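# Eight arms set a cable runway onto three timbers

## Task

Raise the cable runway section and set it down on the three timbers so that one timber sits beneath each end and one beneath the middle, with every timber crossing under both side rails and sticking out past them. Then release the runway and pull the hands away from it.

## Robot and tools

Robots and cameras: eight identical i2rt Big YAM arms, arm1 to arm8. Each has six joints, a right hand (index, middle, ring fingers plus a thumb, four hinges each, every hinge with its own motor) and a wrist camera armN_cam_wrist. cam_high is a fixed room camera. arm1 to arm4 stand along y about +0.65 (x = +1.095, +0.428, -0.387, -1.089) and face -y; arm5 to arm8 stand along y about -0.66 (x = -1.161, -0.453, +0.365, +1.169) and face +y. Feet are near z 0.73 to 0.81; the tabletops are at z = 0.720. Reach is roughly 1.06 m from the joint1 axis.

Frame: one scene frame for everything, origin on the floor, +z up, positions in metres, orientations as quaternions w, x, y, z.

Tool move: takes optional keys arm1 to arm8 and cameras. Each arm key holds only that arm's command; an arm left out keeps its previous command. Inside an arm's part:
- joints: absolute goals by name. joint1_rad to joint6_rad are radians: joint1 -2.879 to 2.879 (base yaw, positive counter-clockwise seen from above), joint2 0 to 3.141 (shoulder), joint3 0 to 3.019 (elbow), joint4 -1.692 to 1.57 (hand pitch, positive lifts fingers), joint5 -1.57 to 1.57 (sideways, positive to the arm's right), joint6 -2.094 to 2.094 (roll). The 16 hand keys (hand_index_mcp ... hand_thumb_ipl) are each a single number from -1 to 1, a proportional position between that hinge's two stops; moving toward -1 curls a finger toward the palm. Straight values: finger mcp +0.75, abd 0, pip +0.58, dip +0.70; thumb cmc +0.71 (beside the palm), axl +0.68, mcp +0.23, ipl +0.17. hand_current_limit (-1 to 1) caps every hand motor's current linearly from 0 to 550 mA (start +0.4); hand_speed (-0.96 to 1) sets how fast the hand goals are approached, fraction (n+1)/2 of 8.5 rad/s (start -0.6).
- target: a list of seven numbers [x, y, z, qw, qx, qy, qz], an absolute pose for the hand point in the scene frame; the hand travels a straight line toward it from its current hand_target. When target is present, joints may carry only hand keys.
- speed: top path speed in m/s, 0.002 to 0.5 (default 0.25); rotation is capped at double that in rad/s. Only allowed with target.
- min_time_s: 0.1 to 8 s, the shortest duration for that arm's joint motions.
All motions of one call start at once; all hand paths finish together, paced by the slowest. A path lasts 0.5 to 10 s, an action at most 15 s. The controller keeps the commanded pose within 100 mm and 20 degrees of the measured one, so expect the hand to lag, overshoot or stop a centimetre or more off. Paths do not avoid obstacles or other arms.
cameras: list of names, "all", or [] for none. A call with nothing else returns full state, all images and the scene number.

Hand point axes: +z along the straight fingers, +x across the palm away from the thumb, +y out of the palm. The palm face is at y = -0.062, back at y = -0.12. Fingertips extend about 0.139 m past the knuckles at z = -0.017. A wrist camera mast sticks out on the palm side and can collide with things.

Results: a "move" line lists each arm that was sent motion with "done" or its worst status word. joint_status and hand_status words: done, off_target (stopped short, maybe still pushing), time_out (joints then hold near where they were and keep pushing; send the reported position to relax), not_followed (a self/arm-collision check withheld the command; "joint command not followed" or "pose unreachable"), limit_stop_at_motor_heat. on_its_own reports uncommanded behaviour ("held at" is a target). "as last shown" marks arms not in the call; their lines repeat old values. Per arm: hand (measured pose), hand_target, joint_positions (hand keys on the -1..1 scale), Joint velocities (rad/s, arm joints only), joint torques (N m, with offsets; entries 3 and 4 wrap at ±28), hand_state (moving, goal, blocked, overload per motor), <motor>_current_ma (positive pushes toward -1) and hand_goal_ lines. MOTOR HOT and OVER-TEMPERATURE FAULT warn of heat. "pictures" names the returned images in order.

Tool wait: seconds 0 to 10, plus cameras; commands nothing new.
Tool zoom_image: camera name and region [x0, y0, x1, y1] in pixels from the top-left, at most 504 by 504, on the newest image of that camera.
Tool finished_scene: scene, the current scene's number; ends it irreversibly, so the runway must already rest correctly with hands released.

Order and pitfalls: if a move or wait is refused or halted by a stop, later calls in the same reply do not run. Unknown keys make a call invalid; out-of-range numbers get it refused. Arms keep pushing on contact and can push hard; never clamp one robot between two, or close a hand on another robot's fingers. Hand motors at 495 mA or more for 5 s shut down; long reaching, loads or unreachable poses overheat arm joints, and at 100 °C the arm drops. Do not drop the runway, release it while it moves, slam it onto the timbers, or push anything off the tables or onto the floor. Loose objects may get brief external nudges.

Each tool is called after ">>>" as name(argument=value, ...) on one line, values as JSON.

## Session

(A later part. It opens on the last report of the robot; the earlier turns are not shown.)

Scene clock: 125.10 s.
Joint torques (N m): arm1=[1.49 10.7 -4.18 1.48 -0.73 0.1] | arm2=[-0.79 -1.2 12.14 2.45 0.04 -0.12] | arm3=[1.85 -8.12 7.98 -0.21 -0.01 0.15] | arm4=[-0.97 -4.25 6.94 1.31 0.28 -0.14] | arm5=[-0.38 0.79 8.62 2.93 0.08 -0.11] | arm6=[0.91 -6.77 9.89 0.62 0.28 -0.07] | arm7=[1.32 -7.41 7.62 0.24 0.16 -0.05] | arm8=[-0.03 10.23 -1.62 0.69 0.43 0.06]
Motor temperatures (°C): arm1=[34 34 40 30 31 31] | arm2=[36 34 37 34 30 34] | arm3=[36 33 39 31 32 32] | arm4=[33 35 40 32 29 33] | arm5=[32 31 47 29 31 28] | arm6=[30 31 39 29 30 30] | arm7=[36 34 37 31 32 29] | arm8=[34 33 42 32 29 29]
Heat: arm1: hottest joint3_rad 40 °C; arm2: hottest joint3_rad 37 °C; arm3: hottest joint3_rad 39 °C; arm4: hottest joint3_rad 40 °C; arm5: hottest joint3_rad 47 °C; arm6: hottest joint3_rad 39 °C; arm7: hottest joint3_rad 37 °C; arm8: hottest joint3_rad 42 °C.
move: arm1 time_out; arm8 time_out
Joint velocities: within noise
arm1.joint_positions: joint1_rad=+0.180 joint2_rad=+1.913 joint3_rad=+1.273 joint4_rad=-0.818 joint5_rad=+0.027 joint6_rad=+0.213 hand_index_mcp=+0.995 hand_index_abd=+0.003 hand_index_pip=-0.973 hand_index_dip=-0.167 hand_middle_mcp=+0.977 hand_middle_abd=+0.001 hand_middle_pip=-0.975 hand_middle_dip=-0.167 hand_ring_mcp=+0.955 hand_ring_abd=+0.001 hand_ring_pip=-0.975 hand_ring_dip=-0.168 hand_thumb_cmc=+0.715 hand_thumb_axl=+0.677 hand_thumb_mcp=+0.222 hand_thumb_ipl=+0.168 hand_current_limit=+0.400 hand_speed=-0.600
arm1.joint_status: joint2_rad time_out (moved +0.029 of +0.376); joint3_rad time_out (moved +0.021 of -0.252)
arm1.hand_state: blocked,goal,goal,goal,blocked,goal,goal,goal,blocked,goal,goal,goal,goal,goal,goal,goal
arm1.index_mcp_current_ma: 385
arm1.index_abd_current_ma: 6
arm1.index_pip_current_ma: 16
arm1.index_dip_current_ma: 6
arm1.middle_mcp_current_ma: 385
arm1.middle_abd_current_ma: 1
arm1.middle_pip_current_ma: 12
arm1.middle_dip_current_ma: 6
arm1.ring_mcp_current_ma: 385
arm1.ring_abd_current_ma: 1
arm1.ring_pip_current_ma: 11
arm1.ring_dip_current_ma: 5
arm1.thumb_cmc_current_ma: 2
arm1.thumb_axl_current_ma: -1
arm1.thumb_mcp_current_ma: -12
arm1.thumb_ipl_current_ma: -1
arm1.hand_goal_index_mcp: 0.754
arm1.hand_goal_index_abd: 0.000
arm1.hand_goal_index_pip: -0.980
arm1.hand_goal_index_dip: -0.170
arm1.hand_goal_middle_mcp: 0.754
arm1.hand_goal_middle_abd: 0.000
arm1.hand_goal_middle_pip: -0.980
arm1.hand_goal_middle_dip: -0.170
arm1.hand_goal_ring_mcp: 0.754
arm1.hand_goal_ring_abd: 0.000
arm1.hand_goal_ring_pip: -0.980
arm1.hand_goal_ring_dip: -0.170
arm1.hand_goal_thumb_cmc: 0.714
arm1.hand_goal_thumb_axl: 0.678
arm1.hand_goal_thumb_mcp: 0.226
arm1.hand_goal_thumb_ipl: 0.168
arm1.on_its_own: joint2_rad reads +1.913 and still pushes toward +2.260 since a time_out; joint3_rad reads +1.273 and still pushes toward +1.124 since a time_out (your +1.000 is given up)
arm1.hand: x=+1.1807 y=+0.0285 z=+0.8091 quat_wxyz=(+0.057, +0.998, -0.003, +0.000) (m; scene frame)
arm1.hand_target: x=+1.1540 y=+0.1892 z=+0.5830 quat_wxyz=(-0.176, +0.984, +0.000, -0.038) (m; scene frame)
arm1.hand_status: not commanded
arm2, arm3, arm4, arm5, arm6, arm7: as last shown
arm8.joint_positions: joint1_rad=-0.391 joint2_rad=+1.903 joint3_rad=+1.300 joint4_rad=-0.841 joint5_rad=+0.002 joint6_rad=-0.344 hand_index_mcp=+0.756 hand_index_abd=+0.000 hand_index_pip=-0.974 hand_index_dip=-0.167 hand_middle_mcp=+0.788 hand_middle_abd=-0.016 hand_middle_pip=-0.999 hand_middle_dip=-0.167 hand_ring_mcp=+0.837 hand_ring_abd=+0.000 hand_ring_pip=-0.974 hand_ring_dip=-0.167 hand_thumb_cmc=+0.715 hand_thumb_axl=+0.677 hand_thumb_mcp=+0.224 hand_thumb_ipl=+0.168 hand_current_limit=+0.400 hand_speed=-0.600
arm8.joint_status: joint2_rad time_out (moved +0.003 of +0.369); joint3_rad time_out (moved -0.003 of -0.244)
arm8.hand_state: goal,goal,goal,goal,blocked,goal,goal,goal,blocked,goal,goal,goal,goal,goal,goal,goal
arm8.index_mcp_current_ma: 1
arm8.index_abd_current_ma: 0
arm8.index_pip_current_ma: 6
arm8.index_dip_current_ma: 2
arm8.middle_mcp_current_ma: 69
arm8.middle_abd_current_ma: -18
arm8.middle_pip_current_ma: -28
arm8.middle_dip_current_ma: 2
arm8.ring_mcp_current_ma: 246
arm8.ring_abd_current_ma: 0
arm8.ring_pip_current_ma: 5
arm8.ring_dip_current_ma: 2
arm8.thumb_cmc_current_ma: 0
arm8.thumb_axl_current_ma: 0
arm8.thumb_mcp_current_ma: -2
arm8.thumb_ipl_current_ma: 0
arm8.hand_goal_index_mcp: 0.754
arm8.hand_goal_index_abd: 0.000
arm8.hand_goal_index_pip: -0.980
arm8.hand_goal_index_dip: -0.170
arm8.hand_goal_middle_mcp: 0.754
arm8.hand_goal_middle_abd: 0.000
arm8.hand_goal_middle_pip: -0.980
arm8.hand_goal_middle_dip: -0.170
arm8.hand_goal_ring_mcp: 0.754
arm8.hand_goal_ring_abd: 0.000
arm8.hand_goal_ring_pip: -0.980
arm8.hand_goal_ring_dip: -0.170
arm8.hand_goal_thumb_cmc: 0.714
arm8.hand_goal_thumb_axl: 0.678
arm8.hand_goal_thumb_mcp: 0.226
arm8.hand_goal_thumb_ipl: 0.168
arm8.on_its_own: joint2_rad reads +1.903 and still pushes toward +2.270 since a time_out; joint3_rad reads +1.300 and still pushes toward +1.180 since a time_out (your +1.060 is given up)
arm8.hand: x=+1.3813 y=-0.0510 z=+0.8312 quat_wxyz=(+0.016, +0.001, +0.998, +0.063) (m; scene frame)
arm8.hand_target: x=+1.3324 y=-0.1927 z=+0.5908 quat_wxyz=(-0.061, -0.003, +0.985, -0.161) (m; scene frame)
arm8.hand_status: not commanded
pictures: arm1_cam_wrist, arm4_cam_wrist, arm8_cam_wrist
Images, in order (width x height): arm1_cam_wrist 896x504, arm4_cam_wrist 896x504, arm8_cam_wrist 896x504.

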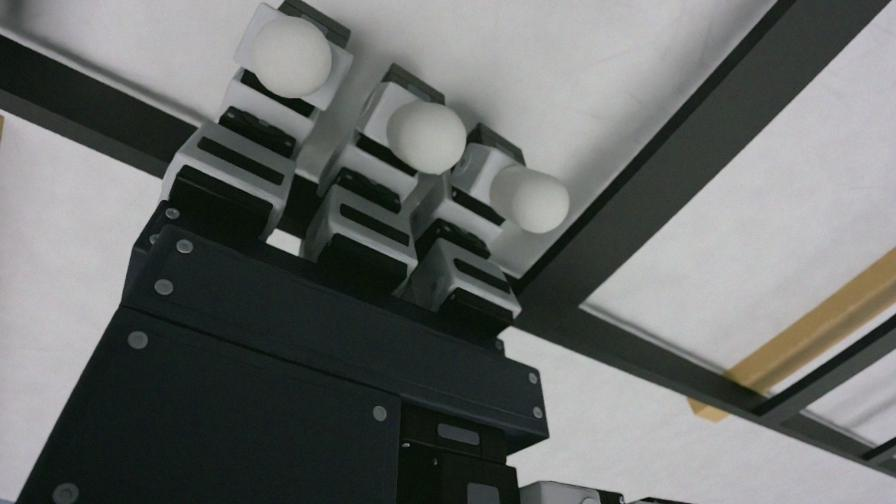

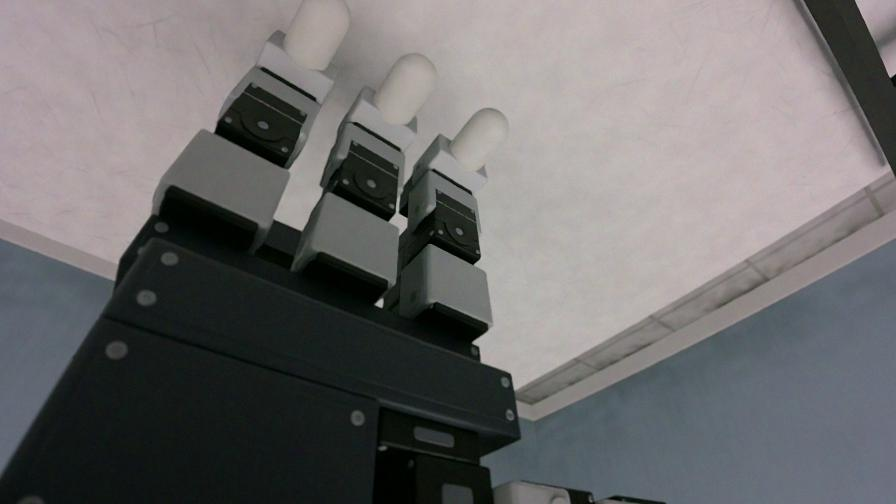

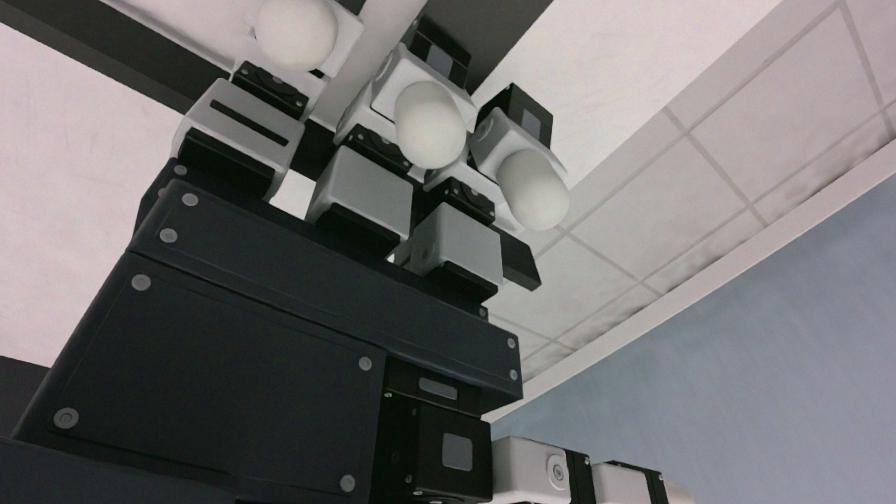

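>>> move(arm1={"target": [1.19, 0.10, 0.95, 0, 1, 0, 0], "speed": 0.15, "joints": {"hand_index_pip": 0.576, "hand_middle_pip": 0.576, "hand_ring_pip": 0.576, "hand_index_dip": -0.58, "hand_middle_dip": -0.58, "hand_ring_dip": -0.58}}, arm8={"target": [1.3725, -0.10, 0.95, 0, 0, 1, 0], "speed": 0.15, "joints": {"hand_index_pip": 0.576, "hand_middle_pip": 0.576, "hand_ring_pip": 0.576, "hand_index_dip": -0.58, "hand_middle_dip": -0.58, "hand_ring_dip": -0.58}}, arm7={"target": [0.42, -0.20, 0.83, 0, 0, 1, 0], "speed": 0.15}, cameras=["arm7_cam_wrist","arm4_cam_wrist"])

Scene clock: 130.43 s.
Joint torques (N m): arm1=[1.79 -13.27 10.06 0.01 0.06 0.22] | arm2=[-1.26 0.15 12.22 2.41 0.06 -0.12] | arm3=[1.79 -8.12 7.94 -0.31 -0.03 0.14] | arm4=[-0.97 -4.25 6.97 1.29 0.28 -0.14] | arm5=[-0.79 1.79 8.84 2.73 0.1 -0.12] | arm6=[0.73 -6.83 9.85 0.58 0.29 -0.07] | arm7=[2.26 -8.7 8.57 1.02 0.15 0.13] | arm8=[0.79 -14.62 13.9 -0.34 0.19 -0.02]
Motor temperatures (°C): arm1=[34 34 40 30 31 31] | arm2=[36 34 38 34 30 34] | arm3=[36 33 39 31 32 32] | arm4=[33 35 40 32 29 33] | arm5=[32 31 47 29 31 28] | arm6=[30 31 39 29 30 30] | arm7=[36 34 37 31 32 29] | arm8=[34 34 42 32 29 29]
Heat: arm1: hottest joint3_rad 40 °C; arm2: hottest joint3_rad 38 °C; arm3: hottest joint3_rad 39 °C; arm4: hottest joint3_rad 40 °C; arm5: hottest joint3_rad 47 °C; arm6: hottest joint3_rad 39 °C; arm7: hottest joint3_rad 37 °C; arm8: hottest joint3_rad 42 °C.
move: arm1 off_target; arm7 off_target; arm8 off_target
Joint velocities: within noise
arm1.joint_positions: joint1_rad=+0.212 joint2_rad=+1.633 joint3_rad=+1.289 joint4_rad=-1.254 joint5_rad=+0.002 joint6_rad=+0.237 hand_index_mcp=+0.752 hand_index_abd=-0.003 hand_index_pip=+0.573 hand_index_dip=-0.577 hand_middle_mcp=+0.751 hand_middle_abd=-0.003 hand_middle_pip=+0.574 hand_middle_dip=-0.577 hand_ring_mcp=+0.752 hand_ring_abd=-0.003 hand_ring_pip=+0.574 hand_ring_dip=-0.577 hand_thumb_cmc=+0.714 hand_thumb_axl=+0.677 hand_thumb_mcp=+0.222 hand_thumb_ipl=+0.168 hand_current_limit=+0.400 hand_speed=-0.600
arm1.joint_status: all done
arm1.hand_state: goal,goal,goal,goal,goal,goal,goal,goal,goal,goal,goal,goal,goal,goal,goal,goal
arm1.index_mcp_current_ma: -5
arm1.index_abd_current_ma: -6
arm1.index_pip_current_ma: -5
arm1.index_dip_current_ma: 7
arm1.middle_mcp_current_ma: -5
arm1.middle_abd_current_ma: -5
arm1.middle_pip_current_ma: -5
arm1.middle_dip_current_ma: 7
arm1.ring_mcp_current_ma: -5
arm1.ring_abd_current_ma: -5
arm1.ring_pip_current_ma: -4
arm1.ring_dip_current_ma: 6
arm1.thumb_cmc_current_ma: -1
arm1.thumb_axl_current_ma: -1
arm1.thumb_mcp_current_ma: -12
arm1.thumb_ipl_current_ma: -1
arm1.hand_goal_index_mcp: 0.754
arm1.hand_goal_index_abd: 0.000
arm1.hand_goal_index_pip: 0.576
arm1.hand_goal_index_dip: -0.580
arm1.hand_goal_middle_mcp: 0.754
arm1.hand_goal_middle_abd: 0.000
arm1.hand_goal_middle_pip: 0.576
arm1.hand_goal_middle_dip: -0.580
arm1.hand_goal_ring_mcp: 0.754
arm1.hand_goal_ring_abd: 0.000
arm1.hand_goal_ring_pip: 0.576
arm1.hand_goal_ring_dip: -0.580
arm1.hand_goal_thumb_cmc: 0.714
arm1.hand_goal_thumb_axl: 0.678
arm1.hand_goal_thumb_mcp: 0.226
arm1.hand_goal_thumb_ipl: 0.168
arm1.hand: x=+1.1831 y=+0.1107 z=+0.9349 quat_wxyz=(-0.014, +1.000, +0.002, -0.003) (m; scene frame)
arm1.hand_target: x=+1.1898 y=+0.1005 z=+0.9500 quat_wxyz=(+0.000, +1.000, +0.000, +0.000) (m; scene frame)
arm1.hand_status: off_target (0.020 m and 1.6 deg from the pose sent, 0.158 m and 6.5 deg at the start; pose on its path clipped on 40 of 100 steps)
arm2.joint_positions: joint1_rad=-0.203 joint2_rad=+0.637 joint3_rad=+1.344 joint4_rad=-1.264 joint5_rad=-0.037 joint6_rad=+1.147 hand_index_mcp=+0.754 hand_index_abd=+0.000 hand_index_pip=+0.577 hand_index_dip=+0.696 hand_middle_mcp=+0.754 hand_middle_abd=+0.000 hand_middle_pip=+0.577 hand_middle_dip=+0.696 hand_ring_mcp=+0.754 hand_ring_abd=+0.000 hand_ring_pip=+0.577 hand_ring_dip=+0.696 hand_thumb_cmc=+0.714 hand_thumb_axl=+0.677 hand_thumb_mcp=+0.226 hand_thumb_ipl=+0.168 hand_current_limit=+0.400 hand_speed=-0.600
arm2.joint_status: not commanded
arm2.hand_state: goal,goal,goal,goal,goal,goal,goal,goal,goal,goal,goal,goal,goal,goal,goal,goal
arm2.index_mcp_current_ma: 0
arm2.index_abd_current_ma: 0
arm2.index_pip_current_ma: 0
arm2.index_dip_current_ma: 0
arm2.middle_mcp_current_ma: 0
arm2.middle_abd_current_ma: 0
arm2.middle_pip_current_ma: 0
arm2.middle_dip_current_ma: 0
arm2.ring_mcp_current_ma: 0
arm2.ring_abd_current_ma: 0
arm2.ring_pip_current_ma: 0
arm2.ring_dip_current_ma: 0
arm2.thumb_cmc_current_ma: 0
arm2.thumb_axl_current_ma: 0
arm2.thumb_mcp_current_ma: 0
arm2.thumb_ipl_current_ma: 0
arm2.hand_goal_index_mcp: 0.754
arm2.hand_goal_index_abd: 0.000
arm2.hand_goal_index_pip: 0.576
arm2.hand_goal_index_dip: 0.696
arm2.hand_goal_middle_mcp: 0.754
arm2.hand_goal_middle_abd: 0.000
arm2.hand_goal_middle_pip: 0.576
arm2.hand_goal_middle_dip: 0.696
arm2.hand_goal_ring_mcp: 0.754
arm2.hand_goal_ring_abd: 0.000
arm2.hand_goal_ring_pip: 0.576
arm2.hand_goal_ring_dip: 0.696
arm2.hand_goal_thumb_cmc: 0.714
arm2.hand_goal_thumb_axl: 0.678
arm2.hand_goal_thumb_mcp: 0.226
arm2.hand_goal_thumb_ipl: 0.168
arm2.hand: x=+0.2905 y=+0.4217 z=+1.2742 quat_wxyz=(+0.433, +0.679, -0.545, +0.234) (m; scene frame)
arm2.hand_target: x=+0.2911 y=+0.4248 z=+1.2909 quat_wxyz=(+0.447, +0.673, -0.539, +0.240) (m; scene frame)
arm2.hand_status: not commanded
arm3, arm4, arm6: as last shown
arm5.joint_positions: joint1_rad=+0.115 joint2_rad=+0.597 joint3_rad=+1.368 joint4_rad=-1.306 joint5_rad=-0.003 joint6_rad=+1.073 hand_index_mcp=+0.755 hand_index_abd=+0.000 hand_index_pip=+0.577 hand_index_dip=+0.696 hand_middle_mcp=+0.755 hand_middle_abd=+0.000 hand_middle_pip=+0.577 hand_middle_dip=+0.696 hand_ring_mcp=+0.755 hand_ring_abd=+0.000 hand_ring_pip=+0.577 hand_ring_dip=+0.696 hand_thumb_cmc=+0.715 hand_thumb_axl=+0.677 hand_thumb_mcp=+0.226 hand_thumb_ipl=+0.168 hand_current_limit=+0.400 hand_speed=-0.600
arm5.joint_status: not commanded
arm5.hand_state: goal,goal,goal,goal,goal,goal,goal,goal,goal,goal,goal,goal,goal,goal,goal,goal
arm5.index_mcp_current_ma: 1
arm5.index_abd_current_ma: 0
arm5.index_pip_current_ma: 0
arm5.index_dip_current_ma: 0
arm5.middle_mcp_current_ma: 1
arm5.middle_abd_current_ma: 0
arm5.middle_pip_current_ma: 0
arm5.middle_dip_current_ma: 0
arm5.ring_mcp_current_ma: 1
arm5.ring_abd_current_ma: 0
arm5.ring_pip_current_ma: 0
arm5.ring_dip_current_ma: 0
arm5.thumb_cmc_current_ma: 1
arm5.thumb_axl_current_ma: 0
arm5.thumb_mcp_current_ma: 0
arm5.thumb_ipl_current_ma: 0
arm5.hand_goal_index_mcp: 0.754
arm5.hand_goal_index_abd: 0.000
arm5.hand_goal_index_pip: 0.576
arm5.hand_goal_index_dip: 0.696
arm5.hand_goal_middle_mcp: 0.754
arm5.hand_goal_middle_abd: 0.000
arm5.hand_goal_middle_pip: 0.576
arm5.hand_goal_middle_dip: 0.696
arm5.hand_goal_ring_mcp: 0.754
arm5.hand_goal_ring_abd: 0.000
arm5.hand_goal_ring_pip: 0.576
arm5.hand_goal_ring_dip: 0.696
arm5.hand_goal_thumb_cmc: 0.714
arm5.hand_goal_thumb_axl: 0.678
arm5.hand_goal_thumb_mcp: 0.226
arm5.hand_goal_thumb_ipl: 0.168
arm5.hand: x=-1.0991 y=-0.4079 z=+1.3450 quat_wxyz=(-0.265, +0.413, +0.765, +0.417) (m; scene frame)
arm5.hand_target: x=-1.0990 y=-0.4111 z=+1.3552 quat_wxyz=(-0.271, +0.411, +0.760, +0.425) (m; scene frame)
arm5.hand_status: not commanded
arm7.joint_positions: joint1_rad=-0.060 joint2_rad=+1.475 joint3_rad=+0.800 joint4_rad=-0.923 joint5_rad=-0.002 joint6_rad=-0.096 hand_index_mcp=+0.752 hand_index_abd=+0.001 hand_index_pip=+0.576 hand_index_dip=-0.609 hand_middle_mcp=+0.752 hand_middle_abd=+0.001 hand_middle_pip=+0.575 hand_middle_dip=-0.610 hand_ring_mcp=+0.752 hand_ring_abd=+0.000 hand_ring_pip=+0.575 hand_ring_dip=-0.612 hand_thumb_cmc=+0.711 hand_thumb_axl=+0.677 hand_thumb_mcp=+0.223 hand_thumb_ipl=+0.168 hand_current_limit=+0.400 hand_speed=-0.600
arm7.joint_status: not commanded
arm7.hand_state: goal,goal,goal,goal,goal,goal,goal,goal,goal,goal,goal,goal,goal,goal,goal,goal
arm7.index_mcp_current_ma: -4
arm7.index_abd_current_ma: 1
arm7.index_pip_current_ma: -1
arm7.index_dip_current_ma: 1
arm7.middle_mcp_current_ma: -4
arm7.middle_abd_current_ma: 1
arm7.middle_pip_current_ma: -1
arm7.middle_dip_current_ma: 0
arm7.ring_mcp_current_ma: -4
arm7.ring_abd_current_ma: 1
arm7.ring_pip_current_ma: -2
arm7.ring_dip_current_ma: -3
arm7.thumb_cmc_current_ma: -6
arm7.thumb_axl_current_ma: -1
arm7.thumb_mcp_current_ma: -8
arm7.thumb_ipl_current_ma: -1
arm7.hand_goal_index_mcp: 0.754
arm7.hand_goal_index_abd: 0.000
arm7.hand_goal_index_pip: 0.576
arm7.hand_goal_index_dip: -0.610
arm7.hand_goal_middle_mcp: 0.754
arm7.hand_goal_middle_abd: 0.000
arm7.hand_goal_middle_pip: 0.576
arm7.hand_goal_middle_dip: -0.610
arm7.hand_goal_ring_mcp: 0.754
arm7.hand_goal_ring_abd: 0.000
arm7.hand_goal_ring_pip: 0.576
arm7.hand_goal_ring_dip: -0.610
arm7.hand_goal_thumb_cmc: 0.714
arm7.hand_goal_thumb_axl: 0.678
arm7.hand_goal_thumb_mcp: 0.226
arm7.hand_goal_thumb_ipl: 0.168
arm7.hand: x=+0.4206 y=-0.2195 z=+0.8225 quat_wxyz=(-0.002, +0.000, +1.000, -0.015) (m; scene frame)
arm7.hand_target: x=+0.4198 y=-0.2007 z=+0.8304 quat_wxyz=(+0.000, +0.000, +1.000, +0.000) (m; scene frame)
arm7.hand_status: off_target (0.021 m and 1.7 deg from the pose sent, 0.110 m and 0.4 deg at the start)
arm8.joint_positions: joint1_rad=-0.393 joint2_rad=+1.717 joint3_rad=+1.354 joint4_rad=-1.259 joint5_rad=+0.012 joint6_rad=-0.348 hand_index_mcp=+0.749 hand_index_abd=+0.003 hand_index_pip=+0.573 hand_index_dip=-0.582 hand_middle_mcp=+0.749 hand_middle_abd=+0.003 hand_middle_pip=+0.573 hand_middle_dip=-0.577 hand_ring_mcp=+0.752 hand_ring_abd=+0.002 hand_ring_pip=+0.574 hand_ring_dip=-0.577 hand_thumb_cmc=+0.715 hand_thumb_axl=+0.677 hand_thumb_mcp=+0.223 hand_thumb_ipl=+0.168 hand_current_limit=+0.400 hand_speed=-0.600
arm8.joint_status: all done
arm8.hand_state: goal,goal,goal,goal,goal,goal,goal,goal,goal,goal,goal,goal,goal,goal,goal,goal
arm8.index_mcp_current_ma: -4
arm8.index_abd_current_ma: 1
arm8.index_pip_current_ma: -2
arm8.index_dip_current_ma: -1
arm8.middle_mcp_current_ma: -4
arm8.middle_abd_current_ma: 2
arm8.middle_pip_current_ma: -2
arm8.middle_dip_current_ma: 2
arm8.ring_mcp_current_ma: -1
arm8.ring_abd_current_ma: 1
arm8.ring_pip_current_ma: -1
arm8.ring_dip_current_ma: 2
arm8.thumb_cmc_current_ma: 0
arm8.thumb_axl_current_ma: 0
arm8.thumb_mcp_current_ma: -2
arm8.thumb_ipl_current_ma: 0
arm8.hand_goal_index_mcp: 0.754
arm8.hand_goal_index_abd: 0.000
arm8.hand_goal_index_pip: 0.576
arm8.hand_goal_index_dip: -0.580
arm8.hand_goal_middle_mcp: 0.754
arm8.hand_goal_middle_abd: 0.000
arm8.hand_goal_middle_pip: 0.576
arm8.hand_goal_middle_dip: -0.580
arm8.hand_goal_ring_mcp: 0.754
arm8.hand_goal_ring_abd: 0.000
arm8.hand_goal_ring_pip: 0.576
arm8.hand_goal_ring_dip: -0.580
arm8.hand_goal_thumb_cmc: 0.714
arm8.hand_goal_thumb_axl: 0.678
arm8.hand_goal_thumb_mcp: 0.226
arm8.hand_goal_thumb_ipl: 0.168
arm8.hand: x=+1.3619 y=-0.1148 z=+0.9234 quat_wxyz=(-0.009, -0.001, +1.000, -0.022) (m; scene frame)
arm8.hand_target: x=+1.3721 y=-0.1012 z=+0.9501 quat_wxyz=(+0.000, +0.000, +1.000, +0.000) (m; scene frame)
arm8.hand_status: off_target (0.032 m and 2.7 deg from the pose sent, 0.129 m and 7.5 deg at the start; pose on its path clipped on 44 of 100 steps)
pictures: arm4_cam_wrist, arm7_cam_wrist
Images, in order (width x height): arm4_cam_wrist 896x504, arm7_cam_wrist 896x504.

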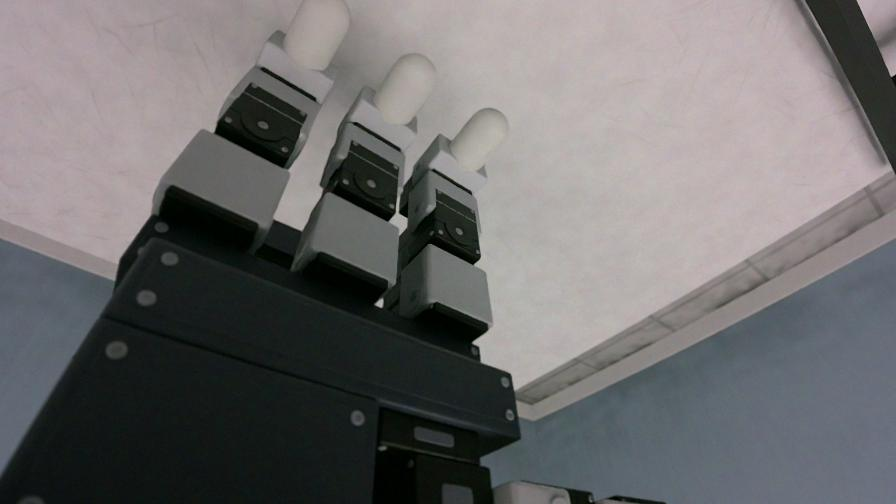

